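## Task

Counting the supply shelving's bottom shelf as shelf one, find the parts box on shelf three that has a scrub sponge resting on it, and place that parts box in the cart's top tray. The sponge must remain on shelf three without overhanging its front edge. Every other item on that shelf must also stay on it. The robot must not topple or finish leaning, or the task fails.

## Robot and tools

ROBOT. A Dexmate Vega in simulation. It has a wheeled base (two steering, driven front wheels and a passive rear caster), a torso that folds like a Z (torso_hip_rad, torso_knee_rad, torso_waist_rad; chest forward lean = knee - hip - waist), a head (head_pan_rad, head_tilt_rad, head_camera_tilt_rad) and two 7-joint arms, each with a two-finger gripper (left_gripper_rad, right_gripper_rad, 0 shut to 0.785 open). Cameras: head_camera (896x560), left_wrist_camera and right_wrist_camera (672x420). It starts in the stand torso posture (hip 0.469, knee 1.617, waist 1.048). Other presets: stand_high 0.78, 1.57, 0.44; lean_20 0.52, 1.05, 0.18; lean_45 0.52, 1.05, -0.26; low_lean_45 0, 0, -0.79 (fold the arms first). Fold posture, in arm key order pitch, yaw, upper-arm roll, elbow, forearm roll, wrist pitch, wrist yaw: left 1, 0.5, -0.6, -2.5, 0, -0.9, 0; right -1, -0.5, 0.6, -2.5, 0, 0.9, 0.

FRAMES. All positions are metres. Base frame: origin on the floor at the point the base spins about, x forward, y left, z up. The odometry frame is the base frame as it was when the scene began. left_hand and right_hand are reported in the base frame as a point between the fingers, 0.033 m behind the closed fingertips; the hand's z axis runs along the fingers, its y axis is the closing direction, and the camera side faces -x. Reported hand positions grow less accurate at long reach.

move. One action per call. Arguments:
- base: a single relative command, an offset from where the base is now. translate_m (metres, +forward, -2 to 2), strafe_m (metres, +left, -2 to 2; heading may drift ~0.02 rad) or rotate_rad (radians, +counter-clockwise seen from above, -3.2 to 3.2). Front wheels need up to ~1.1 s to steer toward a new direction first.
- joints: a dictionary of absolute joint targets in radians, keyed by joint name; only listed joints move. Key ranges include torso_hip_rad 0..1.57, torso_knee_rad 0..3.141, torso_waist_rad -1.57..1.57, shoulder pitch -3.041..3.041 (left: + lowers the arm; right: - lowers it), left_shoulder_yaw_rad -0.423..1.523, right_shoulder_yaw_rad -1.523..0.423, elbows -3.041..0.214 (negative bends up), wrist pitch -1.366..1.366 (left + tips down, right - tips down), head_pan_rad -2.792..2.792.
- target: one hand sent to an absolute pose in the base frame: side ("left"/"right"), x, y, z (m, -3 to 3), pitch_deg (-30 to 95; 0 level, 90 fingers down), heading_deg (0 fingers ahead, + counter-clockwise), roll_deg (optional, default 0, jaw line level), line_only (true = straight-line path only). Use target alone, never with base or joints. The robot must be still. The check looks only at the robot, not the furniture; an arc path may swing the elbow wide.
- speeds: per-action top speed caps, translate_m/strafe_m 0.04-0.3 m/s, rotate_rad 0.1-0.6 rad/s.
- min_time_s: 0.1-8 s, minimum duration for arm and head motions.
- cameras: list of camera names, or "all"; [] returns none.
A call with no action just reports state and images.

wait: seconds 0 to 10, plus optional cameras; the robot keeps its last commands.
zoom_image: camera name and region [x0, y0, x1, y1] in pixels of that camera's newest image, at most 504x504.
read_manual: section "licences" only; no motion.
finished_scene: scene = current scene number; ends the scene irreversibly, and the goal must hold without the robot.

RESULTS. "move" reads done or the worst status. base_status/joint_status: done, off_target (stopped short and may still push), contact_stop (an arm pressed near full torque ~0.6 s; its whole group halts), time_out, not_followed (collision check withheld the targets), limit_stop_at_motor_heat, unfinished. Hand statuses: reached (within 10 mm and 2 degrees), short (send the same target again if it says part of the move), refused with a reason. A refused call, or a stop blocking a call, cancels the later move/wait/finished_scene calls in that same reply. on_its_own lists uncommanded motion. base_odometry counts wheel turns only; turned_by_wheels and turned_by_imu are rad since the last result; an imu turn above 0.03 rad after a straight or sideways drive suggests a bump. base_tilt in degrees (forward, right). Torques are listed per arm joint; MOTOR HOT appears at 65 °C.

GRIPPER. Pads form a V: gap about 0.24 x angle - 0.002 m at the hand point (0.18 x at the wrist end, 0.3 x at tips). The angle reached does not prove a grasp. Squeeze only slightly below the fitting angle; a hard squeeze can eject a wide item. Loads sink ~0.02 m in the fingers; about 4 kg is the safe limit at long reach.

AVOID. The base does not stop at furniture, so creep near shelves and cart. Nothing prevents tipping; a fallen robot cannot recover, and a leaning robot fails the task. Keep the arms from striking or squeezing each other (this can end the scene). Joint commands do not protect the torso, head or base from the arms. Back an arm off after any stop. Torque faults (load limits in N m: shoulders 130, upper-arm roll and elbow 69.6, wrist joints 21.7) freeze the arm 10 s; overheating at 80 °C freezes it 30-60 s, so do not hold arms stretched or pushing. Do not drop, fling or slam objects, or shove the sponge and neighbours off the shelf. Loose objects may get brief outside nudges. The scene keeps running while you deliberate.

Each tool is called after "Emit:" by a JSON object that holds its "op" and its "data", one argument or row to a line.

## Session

Emit:
{"op": "move", "data": {
  "joints": {"head_camera_tilt_rad":0.1},
  "cameras": ["head_camera"]
}}

Emit:
{"op": "move", "data": {
  "joints": {"head_pan_rad":1.3,"head_camera_tilt_rad":0.1},
  "cameras": ["head_camera"]
}}

Emit:
{"op": "move", "data": {
  "joints": {"head_pan_rad":-1.3},
  "cameras": ["head_camera"]
}}

Scene clock: 0.63 s.
Joint torques (N m): left_arm=[7.22 0.59 1.31 -3.66 -0.06 -2.45 0.01] | right_arm=[-4.86 -1.7 1.58 -5.62 -0.26 2.96 -0.18]
move: done
base_odometry: x=+0.000 y=+0.000 heading=+0.000
turned_by_wheels: +0.000
turned_by_imu: +0.000
base_tilt: forward=+0.1 right=+0.3
base_status: not commanded
joint_positions: torso_hip_rad=+0.469 torso_knee_rad=+1.617 torso_waist_rad=+1.048 left_shoulder_pitch_rad=+2.198 left_shoulder_yaw_rad=+0.003 left_upper_arm_roll_rad=+0.005 left_elbow_rad=-1.088 left_forearm_roll_rad=-0.002 left_wrist_pitch_rad=-0.498 left_wrist_yaw_rad=-0.008 left_gripper_rad=+0.005 right_shoulder_pitch_rad=-2.186 right_shoulder_yaw_rad=+0.017 right_upper_arm_roll_rad=+0.012 right_elbow_rad=-1.116 right_forearm_roll_rad=-0.006 right_wrist_pitch_rad=+0.502 right_wrist_yaw_rad=+0.010 right_gripper_rad=+0.005 head_pan_rad=+0.000 head_tilt_rad=+0.000 head_camera_tilt_rad=+0.099
joint_status: all done
chest: x=-0.0111 y=+0.0000 z=+1.4155 quat_wxyz=(+0.999, +0.000, +0.050, +0.000) (m; base frame)
left_hand: x=+0.1936 y=+0.2243 z=+0.6017 quat_wxyz=(+0.416, +0.003, +0.909, -0.006) pitch_deg=+40.8 heading_deg=-0.9 roll_deg=-0.6 back=up (m; base frame)
right_hand: x=+0.2193 y=-0.2262 z=+0.6163 quat_wxyz=(+0.436, +0.005, +0.900, +0.003) pitch_deg=+38.2 heading_deg=+0.0 roll_deg=+0.7 back=up (m; base frame)
pictures: head_camera
camera_calibration:
head_camera: T_world_to_cam=[[0.0082578, -0.999789, 0.0187908, 0.00130417], [-0.19387, -0.0200356, -0.980823, 1.48562], [0.980992, 0.00445647, -0.193995, 0.325881], [0, 0, 0, 1]] pos_world=[-0.0316807, 0.0296169, 1.52033]

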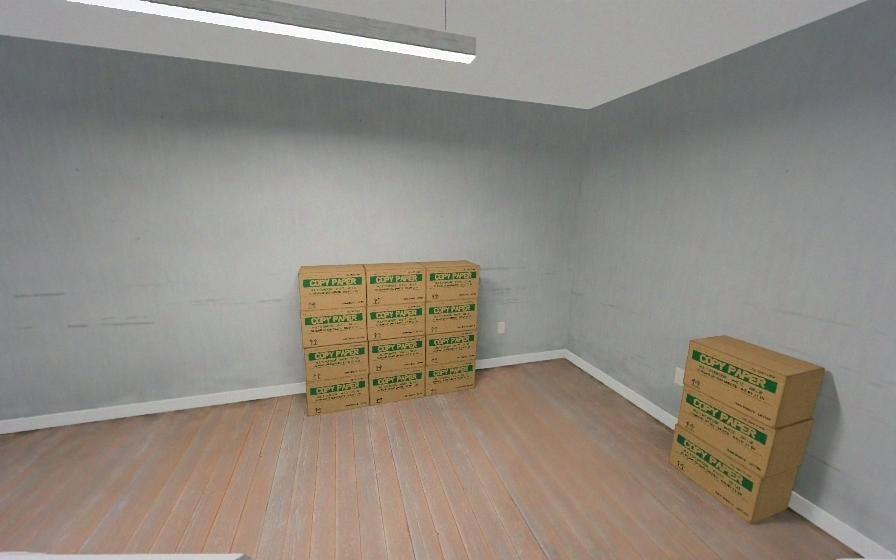

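Scene clock: 2.17 s.
Joint torques (N m): left_arm=[7.61 0.01 1.09 -4.72 0 -3.85 0.04] | right_arm=[-5.1 0.09 0.22 -4.1 -0.17 2.46 -0.18]
move: done
base_odometry: x=+0.000 y=+0.000 heading=+0.000
turned_by_wheels: +0.000
turned_by_imu: +0.000
base_tilt: forward=+0.1 right=+0.3
base_status: not commanded
joint_positions: torso_hip_rad=+0.469 torso_knee_rad=+1.617 torso_waist_rad=+1.048 left_shoulder_pitch_rad=+2.198 left_shoulder_yaw_rad=+0.003 left_upper_arm_roll_rad=+0.005 left_elbow_rad=-1.088 left_forearm_roll_rad=-0.002 left_wrist_pitch_rad=-0.498 left_wrist_yaw_rad=-0.008 left_gripper_rad=+0.005 right_shoulder_pitch_rad=-2.186 right_shoulder_yaw_rad=+0.017 right_upper_arm_roll_rad=+0.012 right_elbow_rad=-1.116 right_forearm_roll_rad=-0.006 right_wrist_pitch_rad=+0.502 right_wrist_yaw_rad=+0.010 right_gripper_rad=+0.005 head_pan_rad=+1.299 head_tilt_rad=+0.000 head_camera_tilt_rad=+0.099
joint_status: all done
chest: x=-0.0111 y=+0.0000 z=+1.4155 quat_wxyz=(+0.999, +0.000, +0.050, +0.000) (m; base frame)
left_hand: x=+0.1936 y=+0.2243 z=+0.6017 quat_wxyz=(+0.416, +0.003, +0.909, -0.006) pitch_deg=+40.8 heading_deg=-0.9 roll_deg=-0.6 back=up (m; base frame)
right_hand: x=+0.2193 y=-0.2262 z=+0.6163 quat_wxyz=(+0.436, +0.005, +0.900, +0.003) pitch_deg=+38.2 heading_deg=+0.0 roll_deg=+0.7 back=up (m; base frame)
pictures: head_camera
camera_calibration:
head_camera: T_world_to_cam=[[0.961972, -0.262064, -0.0770223, 0.218071], [-0.1056, -0.0967541, -0.989691, 1.50564], [0.25191, 0.960188, -0.120749, 0.160224], [0, 0, 0, 1]] pos_world=[-0.091145, 0.0489806, 1.52626]

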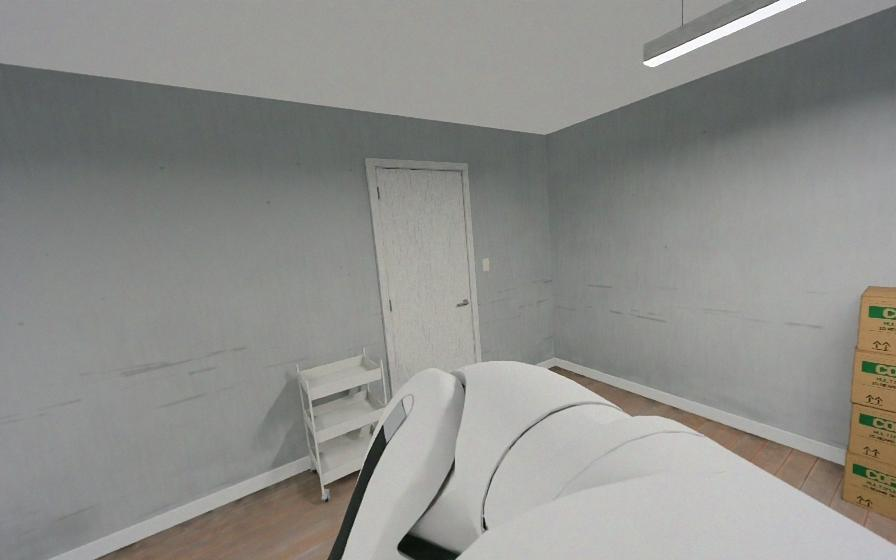

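Scene clock: 4.57 s.
Joint torques (N m): left_arm=[6.78 0 1.05 -4.09 -0.14 -2.78 0.08] | right_arm=[-3.99 1.03 0.43 -3.6 0.08 2.65 0.02]
move: done
base_odometry: x=+0.000 y=+0.000 heading=+0.000
turned_by_wheels: +0.000
turned_by_imu: +0.001
base_tilt: forward=+0.2 right=+0.3
base_status: not commanded
joint_positions: torso_hip_rad=+0.469 torso_knee_rad=+1.617 torso_waist_rad=+1.048 left_shoulder_pitch_rad=+2.198 left_shoulder_yaw_rad=+0.003 left_upper_arm_roll_rad=+0.005 left_elbow_rad=-1.088 left_forearm_roll_rad=-0.002 left_wrist_pitch_rad=-0.498 left_wrist_yaw_rad=-0.008 left_gripper_rad=+0.005 right_shoulder_pitch_rad=-2.186 right_shoulder_yaw_rad=+0.017 right_upper_arm_roll_rad=+0.012 right_elbow_rad=-1.116 right_forearm_roll_rad=-0.006 right_wrist_pitch_rad=+0.502 right_wrist_yaw_rad=+0.010 right_gripper_rad=+0.005 head_pan_rad=-1.299 head_tilt_rad=+0.000 head_camera_tilt_rad=+0.099
joint_status: all done
chest: x=-0.0111 y=+0.0000 z=+1.4155 quat_wxyz=(+0.999, +0.000, +0.050, +0.000) (m; base frame)
left_hand: x=+0.1936 y=+0.2243 z=+0.6017 quat_wxyz=(+0.416, +0.003, +0.909, -0.006) pitch_deg=+40.8 heading_deg=-0.9 roll_deg=-0.6 back=up (m; base frame)
right_hand: x=+0.2193 y=-0.2262 z=+0.6163 quat_wxyz=(+0.436, +0.005, +0.900, +0.003) pitch_deg=+38.2 heading_deg=+0.0 roll_deg=+0.7 back=up (m; base frame)
pictures: head_camera
camera_calibration:
head_camera: T_world_to_cam=[[-0.954718, -0.274194, 0.115459, -0.217362], [-0.143924, 0.0860064, -0.985844, 1.49703], [0.260382, -0.957821, -0.121575, 0.162137], [0, 0, 0, 1]] pos_world=[-0.034278, -0.0330552, 1.52064]

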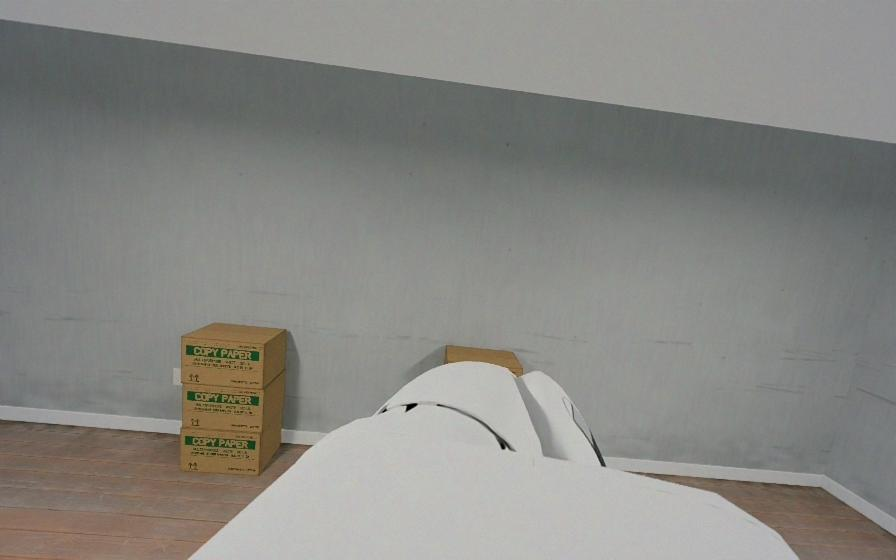

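Emit:
{"op": "move", "data": {
  "base": {"rotate_rad":-2.85},
  "joints": {"head_pan_rad":0,"head_camera_tilt_rad":0.2,"left_elbow_rad":-2.2,"left_shoulder_pitch_rad":2.1,"left_shoulder_yaw_rad":0.25,"left_wrist_pitch_rad":-0.3,"right_shoulder_pitch_rad":-1.6,"right_shoulder_yaw_rad":-0.3,"right_upper_arm_roll_rad":0.0,"right_elbow_rad":-1.8,"right_forearm_roll_rad":0.0,"right_wrist_pitch_rad":-0.2,"right_wrist_yaw_rad":0.0,"right_gripper_rad":0.5},
  "cameras": ["head_camera"]
}}

Emit:
{"op": "zoom_image", "data": {
  "camera": "head_camera",
  "region": [300, 100, 600, 380]
}}

Scene clock: 11.83 s.
Joint torques (N m): left_arm=[-6.15 4.82 -0.98 -11.79 -0.3 -3.58 0.31] | right_arm=[16.6 -4.22 0.31 -13.47 0.14 3.48 -0.97]
move: done
base_odometry: x=+0.000 y=+0.000 heading=-2.847
turned_by_wheels: -2.847
turned_by_imu: -2.768
base_tilt: forward=+0.2 right=+0.3
base_status: done
joint_positions: torso_hip_rad=+0.469 torso_knee_rad=+1.617 torso_waist_rad=+1.048 left_shoulder_pitch_rad=+2.100 left_shoulder_yaw_rad=+0.250 left_upper_arm_roll_rad=+0.005 left_elbow_rad=-2.199 left_forearm_roll_rad=-0.002 left_wrist_pitch_rad=-0.300 left_wrist_yaw_rad=-0.008 left_gripper_rad=+0.005 right_shoulder_pitch_rad=-1.600 right_shoulder_yaw_rad=-0.300 right_upper_arm_roll_rad=+0.000 right_elbow_rad=-1.799 right_forearm_roll_rad=+0.000 right_wrist_pitch_rad=-0.200 right_wrist_yaw_rad=+0.000 right_gripper_rad=+0.500 head_pan_rad=-0.001 head_tilt_rad=+0.000 head_camera_tilt_rad=+0.199
joint_status: all done
chest: x=-0.0111 y=+0.0000 z=+1.4155 quat_wxyz=(+0.999, +0.000, +0.050, +0.000) (m; base frame)
left_hand: x=+0.5111 y=+0.1800 z=+1.1969 quat_wxyz=(+0.797, +0.127, +0.590, -0.005) pitch_deg=-15.8 heading_deg=-12.5 roll_deg=+11.8 back=up (m; base frame)
right_hand: x=+0.6926 y=-0.3016 z=+1.0486 quat_wxyz=(+0.663, -0.114, +0.734, -0.097) pitch_deg=+5.9 heading_deg=+0.5 roll_deg=-17.1 back=up (m; base frame)
pictures: head_camera
camera_calibration:
head_camera: T_world_to_cam=[[0.00936522, -0.999796, 0.0178932, 0.00275585], [-0.290859, -0.019844, -0.95656, 1.44204], [0.95672, 0.00375399, -0.290985, 0.467768], [0, 0, 0, 1]] pos_world=[-0.0281195, 0.029615, 1.51546]

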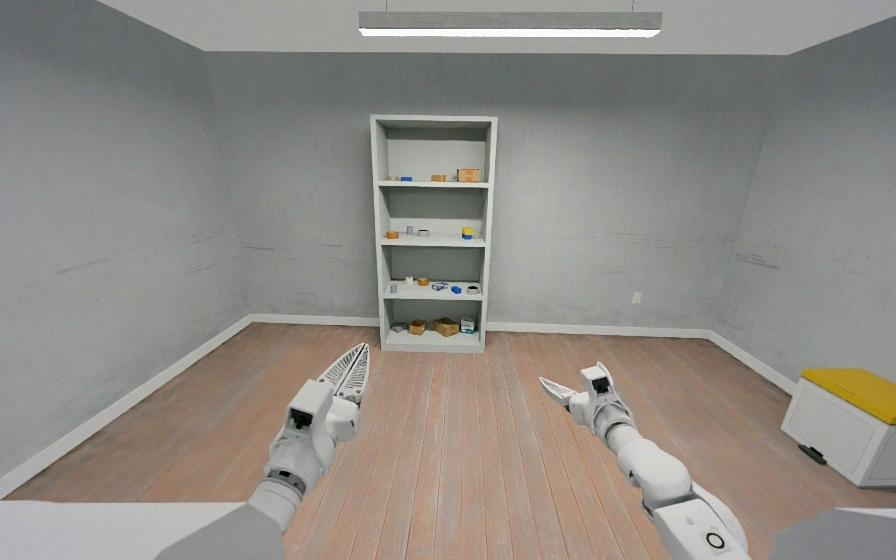

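Scaled by 1.680 from the camera's 896x560 image, which has a finer 960x600 frame.

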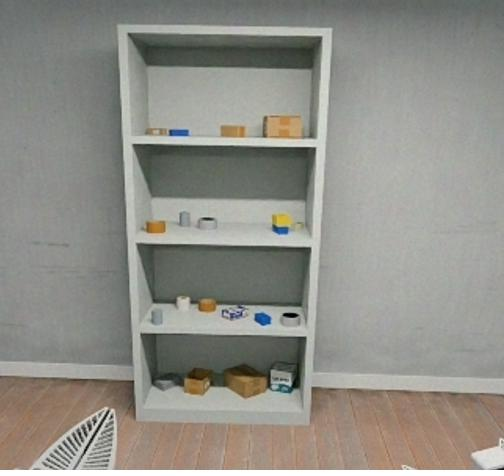

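Emit:
{"op": "move", "data": {
  "base": {"translate_m":1.74},
  "joints": {"head_camera_tilt_rad":0.5},
  "cameras": []
}}

Emit:
{"op": "move", "data": {
  "target": {"side":"right","x":0.70,"y":-0.21,"z":1.18,"pitch_deg":25,"heading_deg":0},
  "cameras": ["head_camera","right_wrist_camera"]
}}

Emit:
{"op": "zoom_image", "data": {
  "camera": "right_wrist_camera",
  "region": [240, 130, 480, 280]
}}

Emit:
{"op": "zoom_image", "data": {
  "camera": "head_camera",
  "region": [400, 150, 600, 270]
}}

Scene clock: 20.57 s.
Joint torques (N m): left_arm=[-5.05 5.3 -0.89 -11.16 -0.24 -3.48 0.37] | right_arm=[14.89 -4.9 1.12 -13.02 -0.2 3.06 -0.68]
move: done
base_odometry: x=-1.667 y=-0.500 heading=-2.848
turned_by_wheels: -0.001
turned_by_imu: -0.009
base_tilt: forward=+0.1 right=+0.3
base_status: done
joint_positions: torso_hip_rad=+0.469 torso_knee_rad=+1.617 torso_waist_rad=+1.048 left_shoulder_pitch_rad=+2.100 left_shoulder_yaw_rad=+0.250 left_upper_arm_roll_rad=+0.005 left_elbow_rad=-2.200 left_forearm_roll_rad=-0.002 left_wrist_pitch_rad=-0.300 left_wrist_yaw_rad=-0.008 left_gripper_rad=+0.005 right_shoulder_pitch_rad=-1.600 right_shoulder_yaw_rad=-0.300 right_upper_arm_roll_rad=+0.000 right_elbow_rad=-1.799 right_forearm_roll_rad=+0.000 right_wrist_pitch_rad=-0.200 right_wrist_yaw_rad=+0.000 right_gripper_rad=+0.500 head_pan_rad=-0.001 head_tilt_rad=+0.000 head_camera_tilt_rad=+0.499
joint_status: all done
chest: x=-0.0109 y=+0.0000 z=+1.4155 quat_wxyz=(+0.999, +0.000, +0.050, +0.000) (m; base frame)
left_hand: x=+0.5112 y=+0.1799 z=+1.1973 quat_wxyz=(+0.798, +0.127, +0.590, -0.005) pitch_deg=-15.8 heading_deg=-12.5 roll_deg=+11.8 back=up (m; base frame)
right_hand: x=+0.6927 y=-0.3015 z=+1.0485 quat_wxyz=(+0.663, -0.114, +0.734, -0.097) pitch_deg=+5.9 heading_deg=+0.5 roll_deg=-17.1 back=up (m; base frame)
pictures: none
No camera images: "cameras" was empty.

Scene clock: 28.10 s.
Joint torques (N m): left_arm=[-4.88 5.09 -1.26 -10.88 -0.21 -3.13 0.44] | right_arm=[21.71 -3.38 5.68 -6.08 0.17 2.28 -0.35]
move: done
base_odometry: x=-1.667 y=-0.500 heading=-2.848
turned_by_wheels: +0.000
turned_by_imu: +0.002
base_tilt: forward=+0.2 right=+0.2
base_status: not commanded
joint_positions: torso_hip_rad=+0.469 torso_knee_rad=+1.617 torso_waist_rad=+1.048 left_shoulder_pitch_rad=+2.100 left_shoulder_yaw_rad=+0.250 left_upper_arm_roll_rad=+0.005 left_elbow_rad=-2.200 left_forearm_roll_rad=-0.002 left_wrist_pitch_rad=-0.300 left_wrist_yaw_rad=-0.008 left_gripper_rad=+0.005 right_shoulder_pitch_rad=-1.105 right_shoulder_yaw_rad=-0.197 right_upper_arm_roll_rad=-0.023 right_elbow_rad=-2.195 right_forearm_roll_rad=+0.845 right_wrist_pitch_rad=-1.365 right_wrist_yaw_rad=-0.708 right_gripper_rad=+0.500 head_pan_rad=-0.001 head_tilt_rad=+0.000 head_camera_tilt_rad=+0.499
joint_status: not commanded
chest: x=-0.0109 y=+0.0000 z=+1.4155 quat_wxyz=(+0.999, +0.000, +0.050, +0.000) (m; base frame)
left_hand: x=+0.5112 y=+0.1799 z=+1.1973 quat_wxyz=(+0.798, +0.127, +0.590, -0.005) pitch_deg=-15.8 heading_deg=-12.5 roll_deg=+11.8 back=up (m; base frame)
right_hand: x=+0.7000 y=-0.2098 z=+1.1794 quat_wxyz=(+0.537, +0.000, +0.843, +0.000) pitch_deg=+25.0 heading_deg=+0.0 roll_deg=+0.0 back=up (m; base frame)
right_hand_status: reached (straight line, planned for 6.0 s): 1 mm and 0.0 deg off.
pictures: head_camera, right_wrist_camera
camera_calibration:
head_camera: T_world_to_cam=[[0.0142626, -0.999798, 0.0141844, 0.00863525], [-0.560722, -0.0197427, -0.827769, 1.23014], [0.827881, 0.00385263, -0.56089, 0.857634], [0, 0, 0, 1]] pos_world=[-0.0203774, 0.0296156, 1.49919]
right_wrist_camera: T_world_to_cam=[[-0.0379099, -0.998652, 0.0354511, -0.232706], [-0.556141, -0.00838952, -0.831046, 1.41921], [0.830223, -0.0512206, -0.555073, 0.217763], [0, 0, 0, 1]] pos_world=[0.599665, -0.209332, 1.30855]

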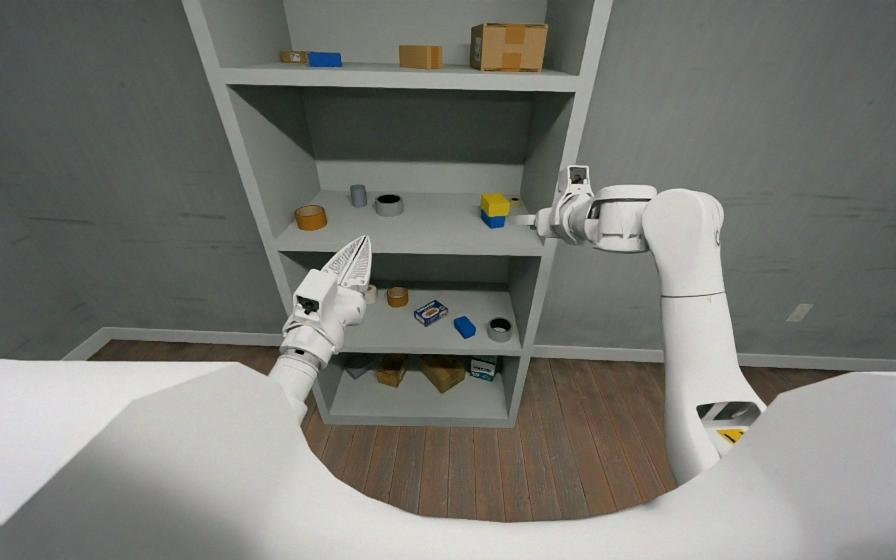

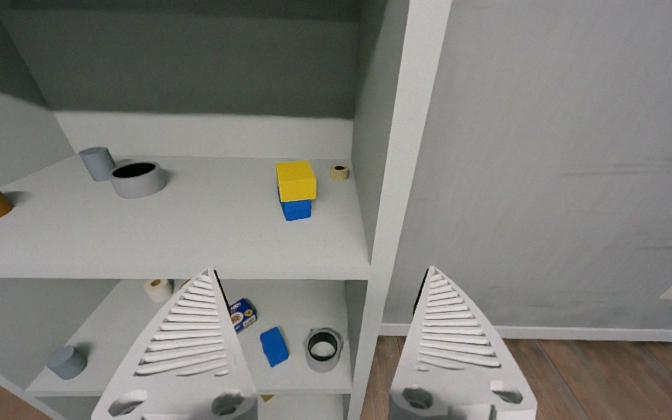

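Scaled by 2.100 from the camera's 672x420 image, which has a finer 960x600 frame.

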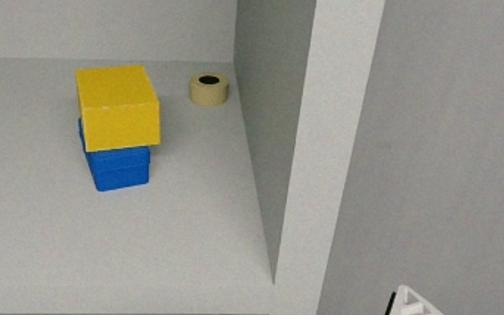

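Scaled by 2.520 from the camera's 896x560 image, which has a finer 960x600 frame.

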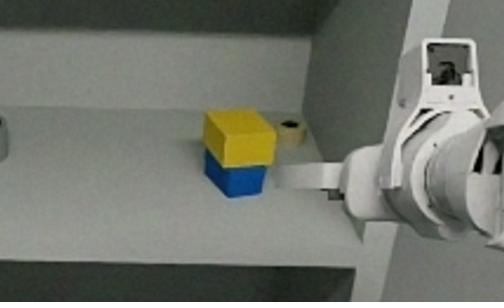

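Emit:
{"op": "move", "data": {
  "base": {"translate_m":0.3},
  "speeds": {"translate_m":0.2},
  "cameras": []
}}

Emit:
{"op": "move", "data": {
  "target": {"side":"right","x":0.71,"y":-0.17,"z":1.11,"pitch_deg":25,"heading_deg":8},
  "cameras": ["head_camera","right_wrist_camera"]
}}

Emit:
{"op": "zoom_image", "data": {
  "camera": "right_wrist_camera",
  "region": [240, 180, 480, 350]
}}

Scene clock: 33.07 s.
Joint torques (N m): left_arm=[-4.54 5.01 -1.35 -12.09 -0.3 -3.49 0.48] | right_arm=[16.07 -17.38 19.01 1.81 -12.91 -0.17 -10.7]
move: done
base_odometry: x=-1.954 y=-0.586 heading=-2.848
turned_by_wheels: +0.000
turned_by_imu: -0.004
base_tilt: forward=+0.1 right=+0.2
base_status: done
joint_positions: torso_hip_rad=+0.469 torso_knee_rad=+1.617 torso_waist_rad=+1.048 left_shoulder_pitch_rad=+2.100 left_shoulder_yaw_rad=+0.250 left_upper_arm_roll_rad=+0.005 left_elbow_rad=-2.200 left_forearm_roll_rad=-0.002 left_wrist_pitch_rad=-0.300 left_wrist_yaw_rad=-0.008 left_gripper_rad=+0.005 right_shoulder_pitch_rad=-1.104 right_shoulder_yaw_rad=-0.197 right_upper_arm_roll_rad=-0.025 right_elbow_rad=-2.196 right_forearm_roll_rad=+0.855 right_wrist_pitch_rad=-1.366 right_wrist_yaw_rad=-0.710 right_gripper_rad=+0.500 head_pan_rad=+0.000 head_tilt_rad=+0.000 head_camera_tilt_rad=+0.499
joint_status: not commanded
chest: x=-0.0120 y=+0.0000 z=+1.4155 quat_wxyz=(+0.999, +0.000, +0.050, +0.000) (m; base frame)
left_hand: x=+0.5104 y=+0.1799 z=+1.1980 quat_wxyz=(+0.798, +0.127, +0.589, -0.005) pitch_deg=-15.9 heading_deg=-12.5 roll_deg=+11.8 back=up (m; base frame)
right_hand: x=+0.6988 y=-0.2053 z=+1.1810 quat_wxyz=(+0.538, -0.003, +0.843, +0.004) pitch_deg=+24.9 heading_deg=+0.6 roll_deg=+0.3 back=up (m; base frame)
pictures: none
No camera images: "cameras" was empty.

Scene clock: 36.10 s.
Joint torques (N m): left_arm=[-3.9 2.96 -1.6 -11.09 -0.35 -3.58 0.4] | right_arm=[10.55 -5.45 1.48 -7.27 -0.37 2.96 0.3]
move: done
base_odometry: x=-1.954 y=-0.586 heading=-2.849
turned_by_wheels: -0.001
turned_by_imu: -0.001
base_tilt: forward=+0.2 right=+0.3
base_status: not commanded
joint_positions: torso_hip_rad=+0.469 torso_knee_rad=+1.617 torso_waist_rad=+1.048 left_shoulder_pitch_rad=+2.100 left_shoulder_yaw_rad=+0.250 left_upper_arm_roll_rad=+0.005 left_elbow_rad=-2.200 left_forearm_roll_rad=-0.002 left_wrist_pitch_rad=-0.300 left_wrist_yaw_rad=-0.008 left_gripper_rad=+0.005 right_shoulder_pitch_rad=-1.198 right_shoulder_yaw_rad=-0.386 right_upper_arm_roll_rad=-0.165 right_elbow_rad=-2.079 right_forearm_roll_rad=+0.777 right_wrist_pitch_rad=-1.072 right_wrist_yaw_rad=-0.463 right_gripper_rad=+0.500 head_pan_rad=+0.000 head_tilt_rad=+0.000 head_camera_tilt_rad=+0.500
joint_status: not commanded
chest: x=-0.0111 y=+0.0000 z=+1.4155 quat_wxyz=(+0.999, +0.000, +0.050, +0.000) (m; base frame)
left_hand: x=+0.5111 y=+0.1798 z=+1.1974 quat_wxyz=(+0.798, +0.127, +0.590, -0.005) pitch_deg=-15.8 heading_deg=-12.5 roll_deg=+11.8 back=up (m; base frame)
right_hand: x=+0.7105 y=-0.1704 z=+1.1100 quat_wxyz=(+0.535, -0.058, +0.842, +0.037) pitch_deg=+25.1 heading_deg=+7.9 roll_deg=+0.0 back=up (m; base frame)
right_hand_status: reached (straight line, planned for 1.3 s): 1 mm and 0.1 deg off.
pictures: head_camera, right_wrist_camera
camera_calibration:
head_camera: T_world_to_cam=[[0.0149267, -0.999789, 0.0140895, 0.00879512], [-0.560664, -0.0200363, -0.827801, 1.23008], [0.827909, 0.00445685, -0.560845, 0.857716], [0, 0, 0, 1]] pos_world=[-0.0205793, 0.0296169, 1.49919]
right_wrist_camera: T_world_to_cam=[[0.0994935, -0.994414, 0.0352458, -0.287164], [-0.550932, -0.0845495, -0.830256, 1.35012], [0.828598, 0.0631871, -0.556266, 0.19448], [0, 0, 0, 1]] pos_world=[0.611251, -0.183696, 1.23925]

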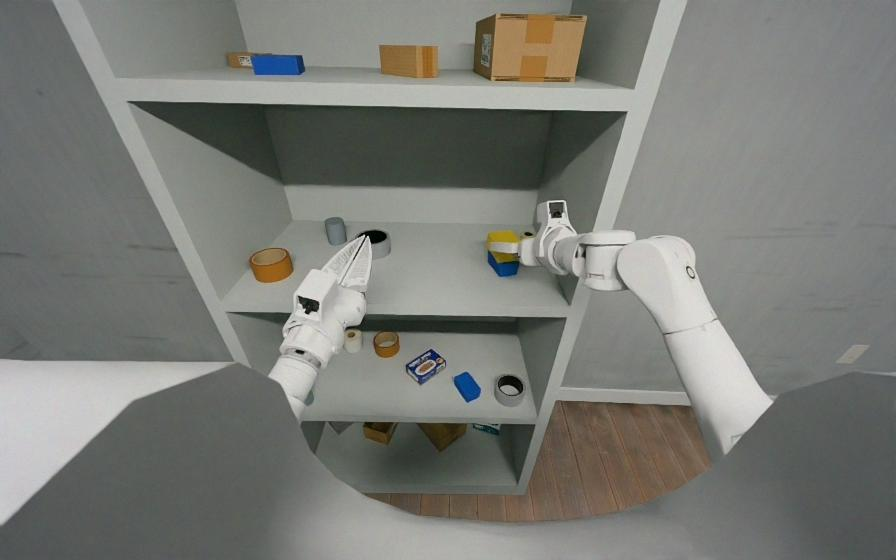

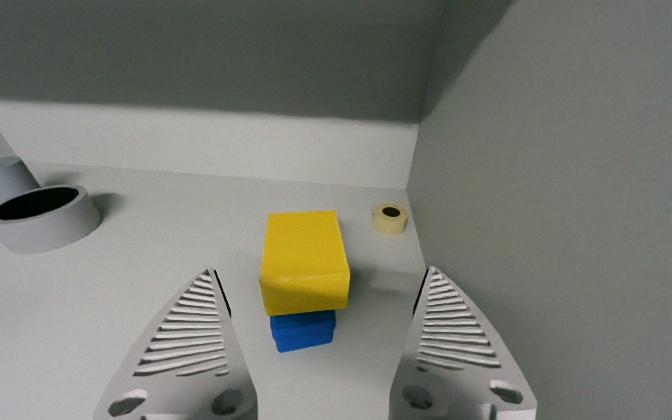

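Scaled by 2.100 from the camera's 672x420 image, which has a finer 960x600 frame.

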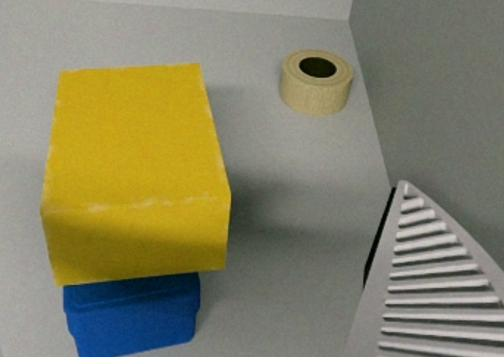

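Emit:
{"op": "move", "data": {
  "target": {"side":"right","x":0.80,"y":-0.141,"z":1.058,"pitch_deg":25,"heading_deg":13},
  "cameras": ["right_wrist_camera"]
}}

Scene clock: 39.97 s.
Joint torques (N m): left_arm=[-3.16 3.16 -1.92 -10.48 -0.44 -3.13 0.47] | right_arm=[24.02 0.56 2.38 -7.36 -0.37 3.31 0.15]
move: done
base_odometry: x=-1.954 y=-0.586 heading=-2.849
turned_by_wheels: +0.000
turned_by_imu: +0.001
base_tilt: forward=+0.2 right=+0.3
base_status: not commanded
joint_positions: torso_hip_rad=+0.469 torso_knee_rad=+1.617 torso_waist_rad=+1.048 left_shoulder_pitch_rad=+2.100 left_shoulder_yaw_rad=+0.250 left_upper_arm_roll_rad=+0.005 left_elbow_rad=-2.200 left_forearm_roll_rad=-0.002 left_wrist_pitch_rad=-0.300 left_wrist_yaw_rad=-0.008 left_gripper_rad=+0.005 right_shoulder_pitch_rad=-0.975 right_shoulder_yaw_rad=-0.395 right_upper_arm_roll_rad=-0.379 right_elbow_rad=-1.585 right_forearm_roll_rad=+0.635 right_wrist_pitch_rad=-0.765 right_wrist_yaw_rad=-0.198 right_gripper_rad=+0.500 head_pan_rad=+0.000 head_tilt_rad=+0.000 head_camera_tilt_rad=+0.500
joint_status: not commanded
chest: x=-0.0111 y=+0.0000 z=+1.4155 quat_wxyz=(+0.999, +0.000, +0.050, +0.000) (m; base frame)
left_hand: x=+0.5111 y=+0.1798 z=+1.1974 quat_wxyz=(+0.798, +0.127, +0.590, -0.005) pitch_deg=-15.8 heading_deg=-12.5 roll_deg=+11.8 back=up (m; base frame)
right_hand: x=+0.7990 y=-0.1413 z=+1.0581 quat_wxyz=(+0.534, -0.095, +0.838, +0.061) pitch_deg=+25.0 heading_deg=+12.9 roll_deg=+0.0 back=up (m; base frame)
right_hand_status: reached (straight line, planned for 1.9 s): 1 mm and 0.1 deg off.
pictures: right_wrist_camera
camera_calibration:
right_wrist_camera: T_world_to_cam=[[0.186273, -0.981875, 0.034973, -0.332478], [-0.540975, -0.132213, -0.830582, 1.34394], [0.820151, 0.135796, -0.555798, 0.106999], [0, 0, 0, 1]] pos_world=[0.701216, -0.163294, 1.18735]

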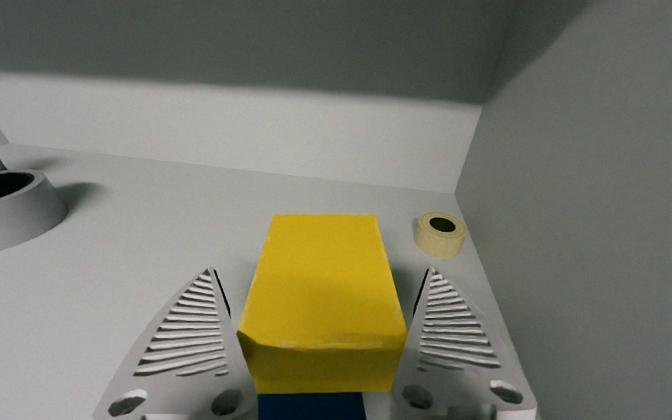

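Emit:
{"op": "move", "data": {
  "joints": {"right_gripper_rad":0.3},
  "cameras": []
}}

Emit:
{"op": "move", "data": {
  "target": {"side":"right","x":0.80,"y":-0.141,"z":1.14,"pitch_deg":25,"heading_deg":13},
  "cameras": ["right_wrist_camera"]
}}

Emit:
{"op": "move", "data": {
  "target": {"side":"right","x":0.79,"y":0.035,"z":1.12,"pitch_deg":25,"heading_deg":13},
  "cameras": ["right_wrist_camera","head_camera"]
}}

Scene clock: 41.13 s.
Joint torques (N m): left_arm=[-4.26 4.16 -1.76 -10.61 -0.37 -2.69 0.34] | right_arm=[24.06 0.7 2.73 -5.75 -0.29 2.84 0.06]
move: done
base_odometry: x=-1.954 y=-0.586 heading=-2.849
turned_by_wheels: +0.000
turned_by_imu: +0.000
base_tilt: forward=+0.1 right=+0.3
base_status: not commanded
joint_positions: torso_hip_rad=+0.469 torso_knee_rad=+1.617 torso_waist_rad=+1.048 left_shoulder_pitch_rad=+2.100 left_shoulder_yaw_rad=+0.250 left_upper_arm_roll_rad=+0.005 left_elbow_rad=-2.200 left_forearm_roll_rad=-0.002 left_wrist_pitch_rad=-0.300 left_wrist_yaw_rad=-0.008 left_gripper_rad=+0.005 right_shoulder_pitch_rad=-0.973 right_shoulder_yaw_rad=-0.394 right_upper_arm_roll_rad=-0.381 right_elbow_rad=-1.580 right_forearm_roll_rad=+0.633 right_wrist_pitch_rad=-0.762 right_wrist_yaw_rad=-0.196 right_gripper_rad=+0.301 head_pan_rad=+0.000 head_tilt_rad=+0.000 head_camera_tilt_rad=+0.500
joint_status: all done
chest: x=-0.0111 y=+0.0000 z=+1.4155 quat_wxyz=(+0.999, +0.000, +0.050, +0.000) (m; base frame)
left_hand: x=+0.5111 y=+0.1798 z=+1.1974 quat_wxyz=(+0.798, +0.127, +0.590, -0.005) pitch_deg=-15.8 heading_deg=-12.5 roll_deg=+11.8 back=up (m; base frame)
right_hand: x=+0.7997 y=-0.1412 z=+1.0577 quat_wxyz=(+0.534, -0.095, +0.838, +0.061) pitch_deg=+25.0 heading_deg=+13.0 roll_deg=+0.0 back=up (m; base frame)
pictures: none
No camera images: "cameras" was empty.

Scene clock: 43.60 s.
Joint torques (N m): left_arm=[-4.14 4.15 -1.53 -10.76 -0.37 -3.41 0.62] | right_arm=[25.61 0.61 8.57 -11.7 0.03 2.77 -0.34]
move: done
base_odometry: x=-1.954 y=-0.586 heading=-2.849
turned_by_wheels: +0.000
turned_by_imu: +0.001
base_tilt: forward=+0.1 right=+0.3
base_status: not commanded
joint_positions: torso_hip_rad=+0.469 torso_knee_rad=+1.617 torso_waist_rad=+1.048 left_shoulder_pitch_rad=+2.100 left_shoulder_yaw_rad=+0.250 left_upper_arm_roll_rad=+0.005 left_elbow_rad=-2.200 left_forearm_roll_rad=-0.002 left_wrist_pitch_rad=-0.300 left_wrist_yaw_rad=-0.008 left_gripper_rad=+0.005 right_shoulder_pitch_rad=-0.882 right_shoulder_yaw_rad=-0.384 right_upper_arm_roll_rad=-0.311 right_elbow_rad=-1.700 right_forearm_roll_rad=+0.714 right_wrist_pitch_rad=-0.986 right_wrist_yaw_rad=-0.266 right_gripper_rad=+0.301 head_pan_rad=+0.000 head_tilt_rad=+0.000 head_camera_tilt_rad=+0.500
joint_status: not commanded
chest: x=-0.0111 y=+0.0000 z=+1.4155 quat_wxyz=(+0.999, +0.000, +0.050, +0.000) (m; base frame)
left_hand: x=+0.5111 y=+0.1798 z=+1.1974 quat_wxyz=(+0.798, +0.127, +0.590, -0.005) pitch_deg=-15.8 heading_deg=-12.5 roll_deg=+11.8 back=up (m; base frame)
right_hand: x=+0.7999 y=-0.1410 z=+1.1371 quat_wxyz=(+0.533, -0.095, +0.838, +0.061) pitch_deg=+25.1 heading_deg=+13.0 roll_deg=+0.0 back=up (m; base frame)
right_hand_status: reached (straight line, planned for 1.1 s): 3 mm and 0.1 deg off.
pictures: right_wrist_camera
camera_calibration:
right_wrist_camera: T_world_to_cam=[[0.187472, -0.981633, 0.0353765, -0.336446], [-0.541409, -0.133314, -0.830122, 1.40969], [0.819592, 0.136471, -0.556458, 0.151384], [0, 0, 0, 1]] pos_world=[0.702218, -0.162995, 1.26635]

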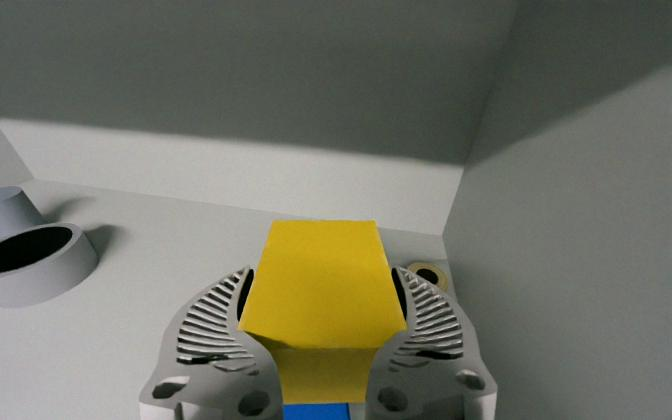

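Scene clock: 46.53 s.
Joint torques (N m): left_arm=[-3.12 3.36 -1.61 -10.61 -0.41 -3.89 0.49] | right_arm=[25.52 3.77 1.42 -8.7 -0.51 4.07 -0.36]
move: done
base_odometry: x=-1.954 y=-0.586 heading=-2.849
turned_by_wheels: +0.000
turned_by_imu: +0.001
base_tilt: forward=+0.1 right=+0.3
base_status: not commanded
joint_positions: torso_hip_rad=+0.469 torso_knee_rad=+1.617 torso_waist_rad=+1.048 left_shoulder_pitch_rad=+2.100 left_shoulder_yaw_rad=+0.250 left_upper_arm_roll_rad=+0.005 left_elbow_rad=-2.200 left_forearm_roll_rad=-0.002 left_wrist_pitch_rad=-0.300 left_wrist_yaw_rad=-0.008 left_gripper_rad=+0.005 right_shoulder_pitch_rad=-0.833 right_shoulder_yaw_rad=-0.036 right_upper_arm_roll_rad=-0.508 right_elbow_rad=-1.541 right_forearm_roll_rad=+0.612 right_wrist_pitch_rad=-0.901 right_wrist_yaw_rad=-0.521 right_gripper_rad=+0.301 head_pan_rad=+0.000 head_tilt_rad=+0.000 head_camera_tilt_rad=+0.500
joint_status: not commanded
chest: x=-0.0111 y=+0.0000 z=+1.4155 quat_wxyz=(+0.999, +0.000, +0.050, +0.000) (m; base frame)
left_hand: x=+0.5111 y=+0.1798 z=+1.1974 quat_wxyz=(+0.798, +0.127, +0.590, -0.005) pitch_deg=-15.8 heading_deg=-12.5 roll_deg=+11.8 back=up (m; base frame)
right_hand: x=+0.7903 y=+0.0319 z=+1.1194 quat_wxyz=(+0.533, -0.095, +0.838, +0.061) pitch_deg=+25.1 heading_deg=+13.0 roll_deg=+0.0 back=up (m; base frame)
right_hand_status: reached (straight line, planned for 1.4 s): 3 mm and 0.1 deg off.
pictures: head_camera, right_wrist_camera
camera_calibration:
head_camera: T_world_to_cam=[[0.0149267, -0.999789, 0.0140895, 0.00879512], [-0.560664, -0.0200363, -0.827801, 1.23008], [0.827909, 0.00445685, -0.560845, 0.857716], [0, 0, 0, 1]] pos_world=[-0.0205793, 0.0296169, 1.49919]
right_wrist_camera: T_world_to_cam=[[0.187206, -0.981697, 0.0350046, -0.163629], [-0.541314, -0.132832, -0.830262, 1.41289], [0.819715, 0.136482, -0.556274, 0.125573], [0, 0, 0, 1]] pos_world=[0.692517, 0.00990465, 1.24865]

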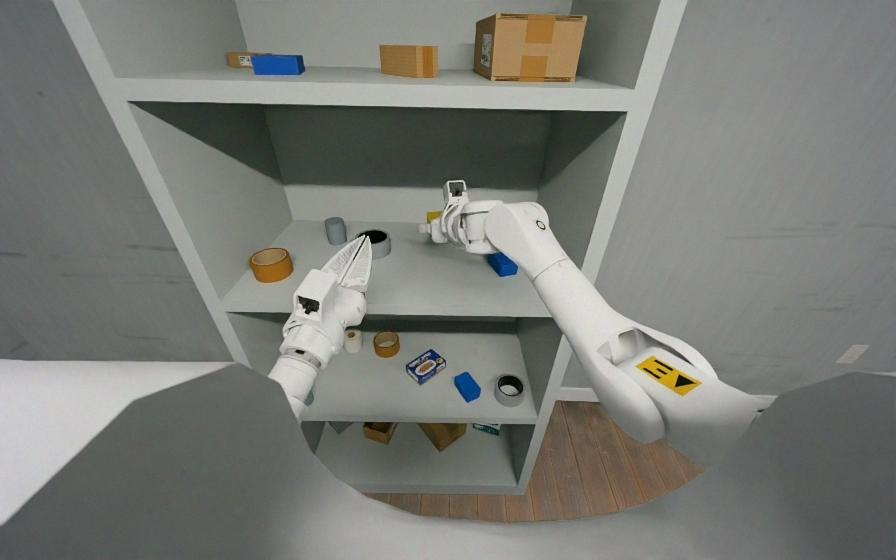

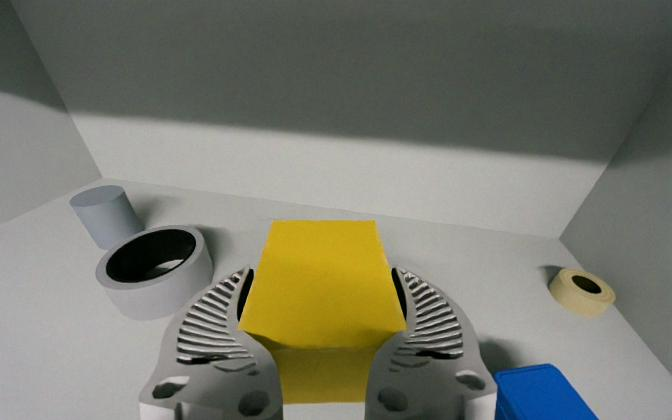

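Emit:
{"op": "move", "data": {
  "target": {"side":"right","x":0.79,"y":0.035,"z":1.022,"pitch_deg":25,"heading_deg":13},
  "cameras": ["right_wrist_camera"]
}}

Emit:
{"op": "move", "data": {
  "target": {"side":"right","x":0.79,"y":0.035,"z":1.012,"pitch_deg":25,"heading_deg":13},
  "cameras": ["right_wrist_camera"]
}}

Scene clock: 49.57 s.
Joint torques (N m): left_arm=[-4.2 3.66 -1.78 -10.95 -0.3 -3.05 0.42] | right_arm=[14.1 1.65 1.35 -8.63 -0.4 3.03 0.26]
move: done
base_odometry: x=-1.954 y=-0.586 heading=-2.849
turned_by_wheels: +0.000
turned_by_imu: +0.001
base_tilt: forward=+0.2 right=+0.3
base_status: not commanded
joint_positions: torso_hip_rad=+0.469 torso_knee_rad=+1.617 torso_waist_rad=+1.048 left_shoulder_pitch_rad=+2.100 left_shoulder_yaw_rad=+0.250 left_upper_arm_roll_rad=+0.005 left_elbow_rad=-2.200 left_forearm_roll_rad=-0.002 left_wrist_pitch_rad=-0.300 left_wrist_yaw_rad=-0.008 left_gripper_rad=+0.005 right_shoulder_pitch_rad=-0.908 right_shoulder_yaw_rad=-0.052 right_upper_arm_roll_rad=-0.594 right_elbow_rad=-1.342 right_forearm_roll_rad=+0.530 right_wrist_pitch_rad=-0.622 right_wrist_yaw_rad=-0.425 right_gripper_rad=+0.301 head_pan_rad=+0.000 head_tilt_rad=+0.000 head_camera_tilt_rad=+0.500
joint_status: not commanded
chest: x=-0.0111 y=+0.0000 z=+1.4155 quat_wxyz=(+0.999, +0.000, +0.050, +0.000) (m; base frame)
left_hand: x=+0.5111 y=+0.1798 z=+1.1974 quat_wxyz=(+0.798, +0.127, +0.590, -0.005) pitch_deg=-15.8 heading_deg=-12.5 roll_deg=+11.8 back=up (m; base frame)
right_hand: x=+0.7901 y=+0.0349 z=+1.0237 quat_wxyz=(+0.534, -0.095, +0.838, +0.061) pitch_deg=+25.0 heading_deg=+13.0 roll_deg=+0.0 back=up (m; base frame)
right_hand_status: reached (straight line, planned for 1.2 s): 2 mm and 0.0 deg off.
pictures: right_wrist_camera
camera_calibration:
right_wrist_camera: T_world_to_cam=[[0.186946, -0.98174, 0.0351757, -0.157411], [-0.540639, -0.132715, -0.830721, 1.33377], [0.82022, 0.136283, -0.555577, 0.0709562], [0, 0, 0, 1]] pos_world=[0.692316, 0.0128049, 1.15295]

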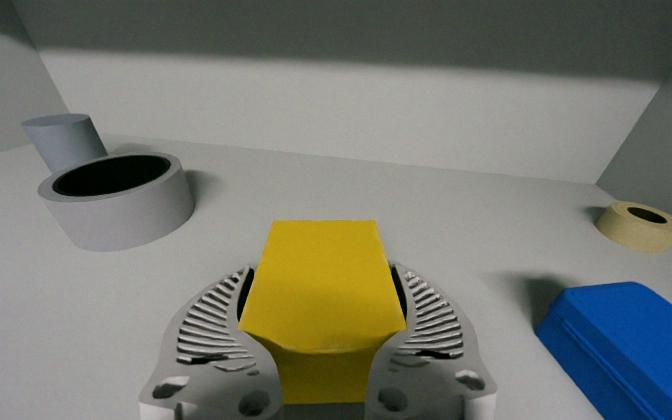

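Scene clock: 50.80 s.
Joint torques (N m): left_arm=[-3.79 3.7 -2.08 -10.68 -0.35 -2.81 0.51] | right_arm=[5.31 2.74 -0.34 -0.89 0.14 -0.03 0.57]
move: done
base_odometry: x=-1.954 y=-0.586 heading=-2.849
turned_by_wheels: +0.000
turned_by_imu: +0.000
base_tilt: forward=+0.2 right=+0.3
base_status: not commanded
joint_positions: torso_hip_rad=+0.469 torso_knee_rad=+1.617 torso_waist_rad=+1.048 left_shoulder_pitch_rad=+2.100 left_shoulder_yaw_rad=+0.250 left_upper_arm_roll_rad=+0.005 left_elbow_rad=-2.200 left_forearm_roll_rad=-0.002 left_wrist_pitch_rad=-0.300 left_wrist_yaw_rad=-0.008 left_gripper_rad=+0.005 right_shoulder_pitch_rad=-0.912 right_shoulder_yaw_rad=-0.051 right_upper_arm_roll_rad=-0.601 right_elbow_rad=-1.313 right_forearm_roll_rad=+0.522 right_wrist_pitch_rad=-0.589 right_wrist_yaw_rad=-0.414 right_gripper_rad=+0.301 head_pan_rad=+0.000 head_tilt_rad=+0.000 head_camera_tilt_rad=+0.500
joint_status: not commanded
chest: x=-0.0113 y=+0.0000 z=+1.4155 quat_wxyz=(+0.999, +0.000, +0.050, +0.000) (m; base frame)
left_hand: x=+0.5109 y=+0.1798 z=+1.1976 quat_wxyz=(+0.798, +0.127, +0.590, -0.005) pitch_deg=-15.8 heading_deg=-12.5 roll_deg=+11.8 back=up (m; base frame)
right_hand: x=+0.7903 y=+0.0349 z=+1.0148 quat_wxyz=(+0.535, -0.095, +0.838, +0.061) pitch_deg=+24.9 heading_deg=+13.0 roll_deg=+0.0 back=up (m; base frame)
right_hand_status: reached (straight line, planned for 0.4 s): 3 mm and 0.1 deg off.
pictures: right_wrist_camera
camera_calibration:
right_wrist_camera: T_world_to_cam=[[0.186897, -0.981753, 0.0350913, -0.156938], [-0.538796, -0.132309, -0.831982, 1.32623], [0.821443, 0.136588, -0.553692, 0.0629211], [0, 0, 0, 1]] pos_world=[0.692214, 0.0128044, 1.14375]

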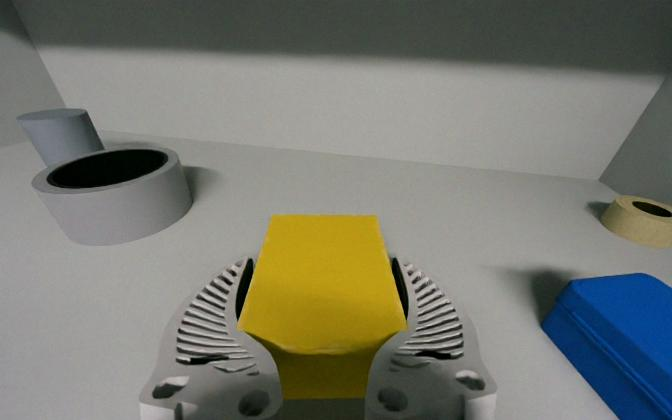

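Contact. Release and retreat.

Emit:
{"op": "move", "data": {
  "joints": {"right_gripper_rad":0.52},
  "cameras": []
}}

Emit:
{"op": "move", "data": {
  "target": {"side":"right","x":0.655,"y":0.0,"z":1.085,"pitch_deg":25,"heading_deg":13},
  "cameras": ["right_wrist_camera"]
}}

Emit:
{"op": "move", "data": {
  "target": {"side":"right","x":0.68,"y":-0.16,"z":1.06,"pitch_deg":25,"heading_deg":12},
  "cameras": ["right_wrist_camera","head_camera"]
}}

Emit:
{"op": "zoom_image", "data": {
  "camera": "right_wrist_camera",
  "region": [240, 180, 480, 350]
}}

Scene clock: 52.00 s.
Joint torques (N m): left_arm=[-4.92 3.28 -1.87 -10.92 -0.3 -3.46 0.46] | right_arm=[9.22 2.54 0.43 -4.1 -0.27 1.08 -0.15]
move: done
base_odometry: x=-1.954 y=-0.586 heading=-2.849
turned_by_wheels: +0.000
turned_by_imu: +0.000
base_tilt: forward=+0.2 right=+0.3
base_status: not commanded
joint_positions: torso_hip_rad=+0.469 torso_knee_rad=+1.617 torso_waist_rad=+1.048 left_shoulder_pitch_rad=+2.100 left_shoulder_yaw_rad=+0.250 left_upper_arm_roll_rad=+0.005 left_elbow_rad=-2.200 left_forearm_roll_rad=-0.002 left_wrist_pitch_rad=-0.300 left_wrist_yaw_rad=-0.008 left_gripper_rad=+0.005 right_shoulder_pitch_rad=-0.912 right_shoulder_yaw_rad=-0.050 right_upper_arm_roll_rad=-0.603 right_elbow_rad=-1.309 right_forearm_roll_rad=+0.521 right_wrist_pitch_rad=-0.585 right_wrist_yaw_rad=-0.413 right_gripper_rad=+0.520 head_pan_rad=+0.000 head_tilt_rad=+0.000 head_camera_tilt_rad=+0.500
joint_status: all done
chest: x=-0.0114 y=+0.0000 z=+1.4155 quat_wxyz=(+0.999, +0.000, +0.050, +0.000) (m; base frame)
left_hand: x=+0.5109 y=+0.1798 z=+1.1976 quat_wxyz=(+0.798, +0.127, +0.589, -0.005) pitch_deg=-15.8 heading_deg=-12.5 roll_deg=+11.8 back=up (m; base frame)
right_hand: x=+0.7901 y=+0.0349 z=+1.0130 quat_wxyz=(+0.534, -0.095, +0.838, +0.061) pitch_deg=+24.9 heading_deg=+13.0 roll_deg=+0.0 back=up (m; base frame)
pictures: none
No camera images: "cameras" was empty.

Scene clock: 56.43 s.
Joint torques (N m): left_arm=[-4.89 4.31 -1.55 -9.85 -0.35 -3.81 0.34] | right_arm=[8.88 1.1 5.65 -12.87 -0.11 3.4 -0.41]
move: done
base_odometry: x=-1.954 y=-0.586 heading=-2.849
turned_by_wheels: +0.000
turned_by_imu: +0.001
base_tilt: forward=+0.2 right=+0.3
base_status: not commanded
joint_positions: torso_hip_rad=+0.469 torso_knee_rad=+1.617 torso_waist_rad=+1.048 left_shoulder_pitch_rad=+2.100 left_shoulder_yaw_rad=+0.250 left_upper_arm_roll_rad=+0.005 left_elbow_rad=-2.200 left_forearm_roll_rad=-0.002 left_wrist_pitch_rad=-0.300 left_wrist_yaw_rad=-0.008 left_gripper_rad=+0.005 right_shoulder_pitch_rad=-1.239 right_shoulder_yaw_rad=-0.176 right_upper_arm_roll_rad=-0.473 right_elbow_rad=-2.116 right_forearm_roll_rad=+0.663 right_wrist_pitch_rad=-1.030 right_wrist_yaw_rad=-0.666 right_gripper_rad=+0.520 head_pan_rad=+0.000 head_tilt_rad=+0.000 head_camera_tilt_rad=+0.500
joint_status: not commanded
chest: x=-0.0111 y=+0.0000 z=+1.4155 quat_wxyz=(+0.999, +0.000, +0.050, +0.000) (m; base frame)
left_hand: x=+0.5111 y=+0.1798 z=+1.1975 quat_wxyz=(+0.798, +0.127, +0.590, -0.005) pitch_deg=-15.8 heading_deg=-12.5 roll_deg=+11.8 back=up (m; base frame)
right_hand: x=+0.6561 y=+0.0006 z=+1.0838 quat_wxyz=(+0.533, -0.096, +0.838, +0.061) pitch_deg=+25.1 heading_deg=+13.0 roll_deg=+0.0 back=up (m; base frame)
right_hand_status: reached (straight line, planned for 2.9 s): 2 mm and 0.1 deg off.
pictures: right_wrist_camera
camera_calibration:
right_wrist_camera: T_world_to_cam=[[0.18786, -0.981561, 0.035318, -0.168846], [-0.541085, -0.133434, -0.830315, 1.3065], [0.819717, 0.136873, -0.556175, 0.219866], [0, 0, 0, 1]] pos_world=[0.558418, -0.0214958, 1.21305]

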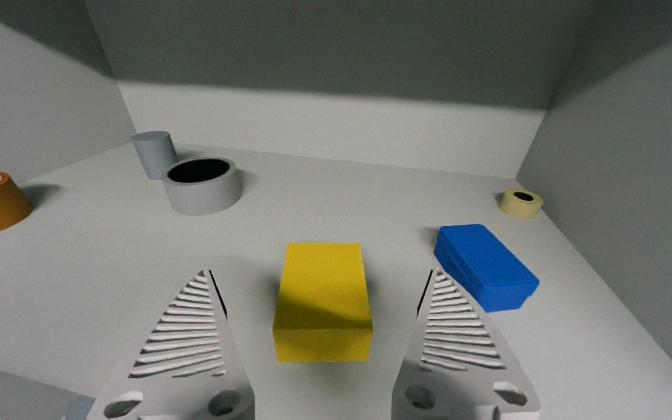

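Scene clock: 59.30 s.
Joint torques (N m): left_arm=[-4.03 3.22 -1.81 -11.17 -0.31 -3.13 0.48] | right_arm=[7.89 -4.14 8.3 -8.86 -0.54 3.69 0.19]
move: done
base_odometry: x=-1.954 y=-0.586 heading=-2.849
turned_by_wheels: +0.000
turned_by_imu: +0.001
base_tilt: forward=+0.1 right=+0.3
base_status: not commanded
joint_positions: torso_hip_rad=+0.469 torso_knee_rad=+1.617 torso_waist_rad=+1.048 left_shoulder_pitch_rad=+2.100 left_shoulder_yaw_rad=+0.250 left_upper_arm_roll_rad=+0.005 left_elbow_rad=-2.200 left_forearm_roll_rad=-0.002 left_wrist_pitch_rad=-0.300 left_wrist_yaw_rad=-0.008 left_gripper_rad=+0.005 right_shoulder_pitch_rad=-1.345 right_shoulder_yaw_rad=-0.484 right_upper_arm_roll_rad=-0.200 right_elbow_rad=-2.101 right_forearm_roll_rad=+0.741 right_wrist_pitch_rad=-0.910 right_wrist_yaw_rad=-0.355 right_gripper_rad=+0.520 head_pan_rad=+0.000 head_tilt_rad=+0.000 head_camera_tilt_rad=+0.500
joint_status: not commanded
chest: x=-0.0111 y=+0.0000 z=+1.4155 quat_wxyz=(+0.999, +0.000, +0.050, +0.000) (m; base frame)
left_hand: x=+0.5111 y=+0.1798 z=+1.1975 quat_wxyz=(+0.798, +0.127, +0.590, -0.005) pitch_deg=-15.8 heading_deg=-12.5 roll_deg=+11.8 back=up (m; base frame)
right_hand: x=+0.6796 y=-0.1572 z=+1.0596 quat_wxyz=(+0.534, -0.088, +0.839, +0.056) pitch_deg=+25.1 heading_deg=+12.0 roll_deg=+0.0 back=up (m; base frame)
right_hand_status: reached (straight line, planned for 1.4 s): 3 mm and 0.1 deg off.
pictures: head_camera, right_wrist_camera
camera_calibration:
head_camera: T_world_to_cam=[[0.0149244, -0.999789, 0.0140902, 0.00879541], [-0.560596, -0.0200354, -0.827847, 1.2301], [0.827955, 0.00445623, -0.560777, 0.857698], [0, 0, 0, 1]] pos_world=[-0.020679, 0.0296169, 1.49919]
right_wrist_camera: T_world_to_cam=[[0.170585, -0.984714, 0.0352072, -0.315915], [-0.543348, -0.123813, -0.830327, 1.28111], [0.821993, 0.122512, -0.556163, 0.204959], [0, 0, 0, 1]] pos_world=[0.581504, -0.177577, 1.18885]

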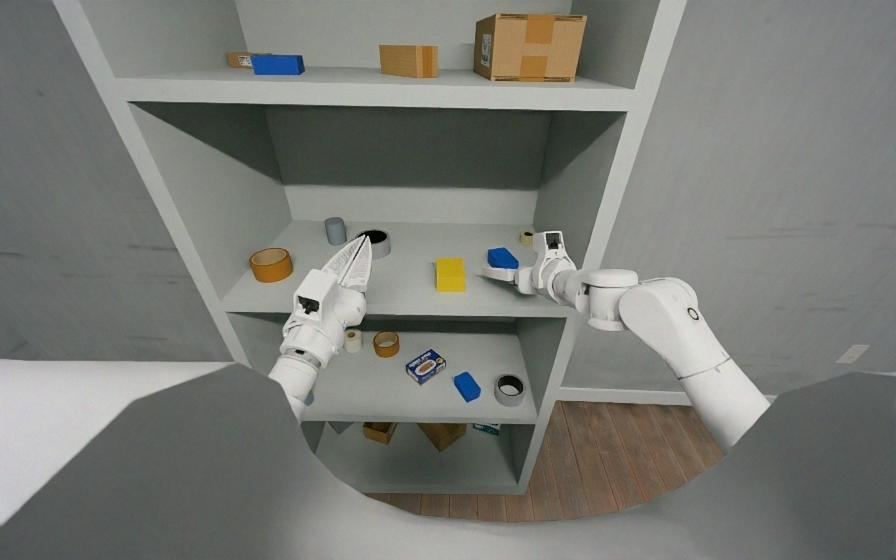

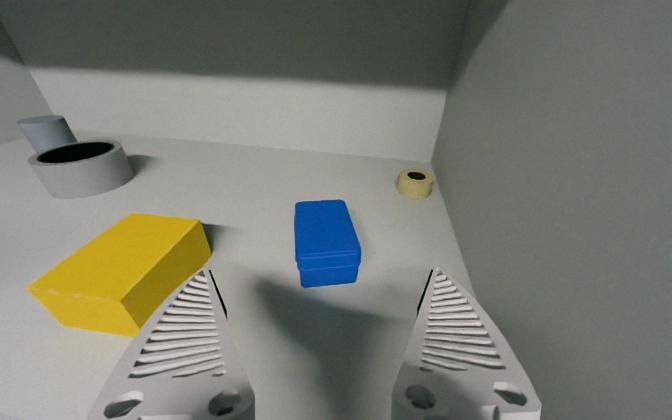

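Scaled by 2.100 from the camera's 672x420 image, which has a finer 960x600 frame.

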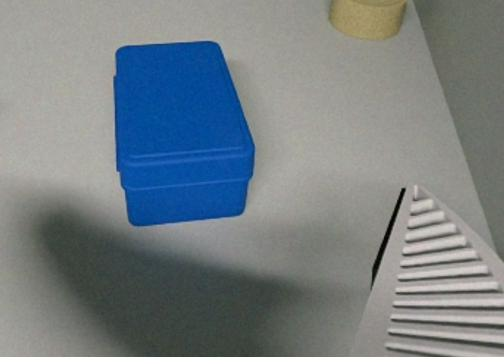

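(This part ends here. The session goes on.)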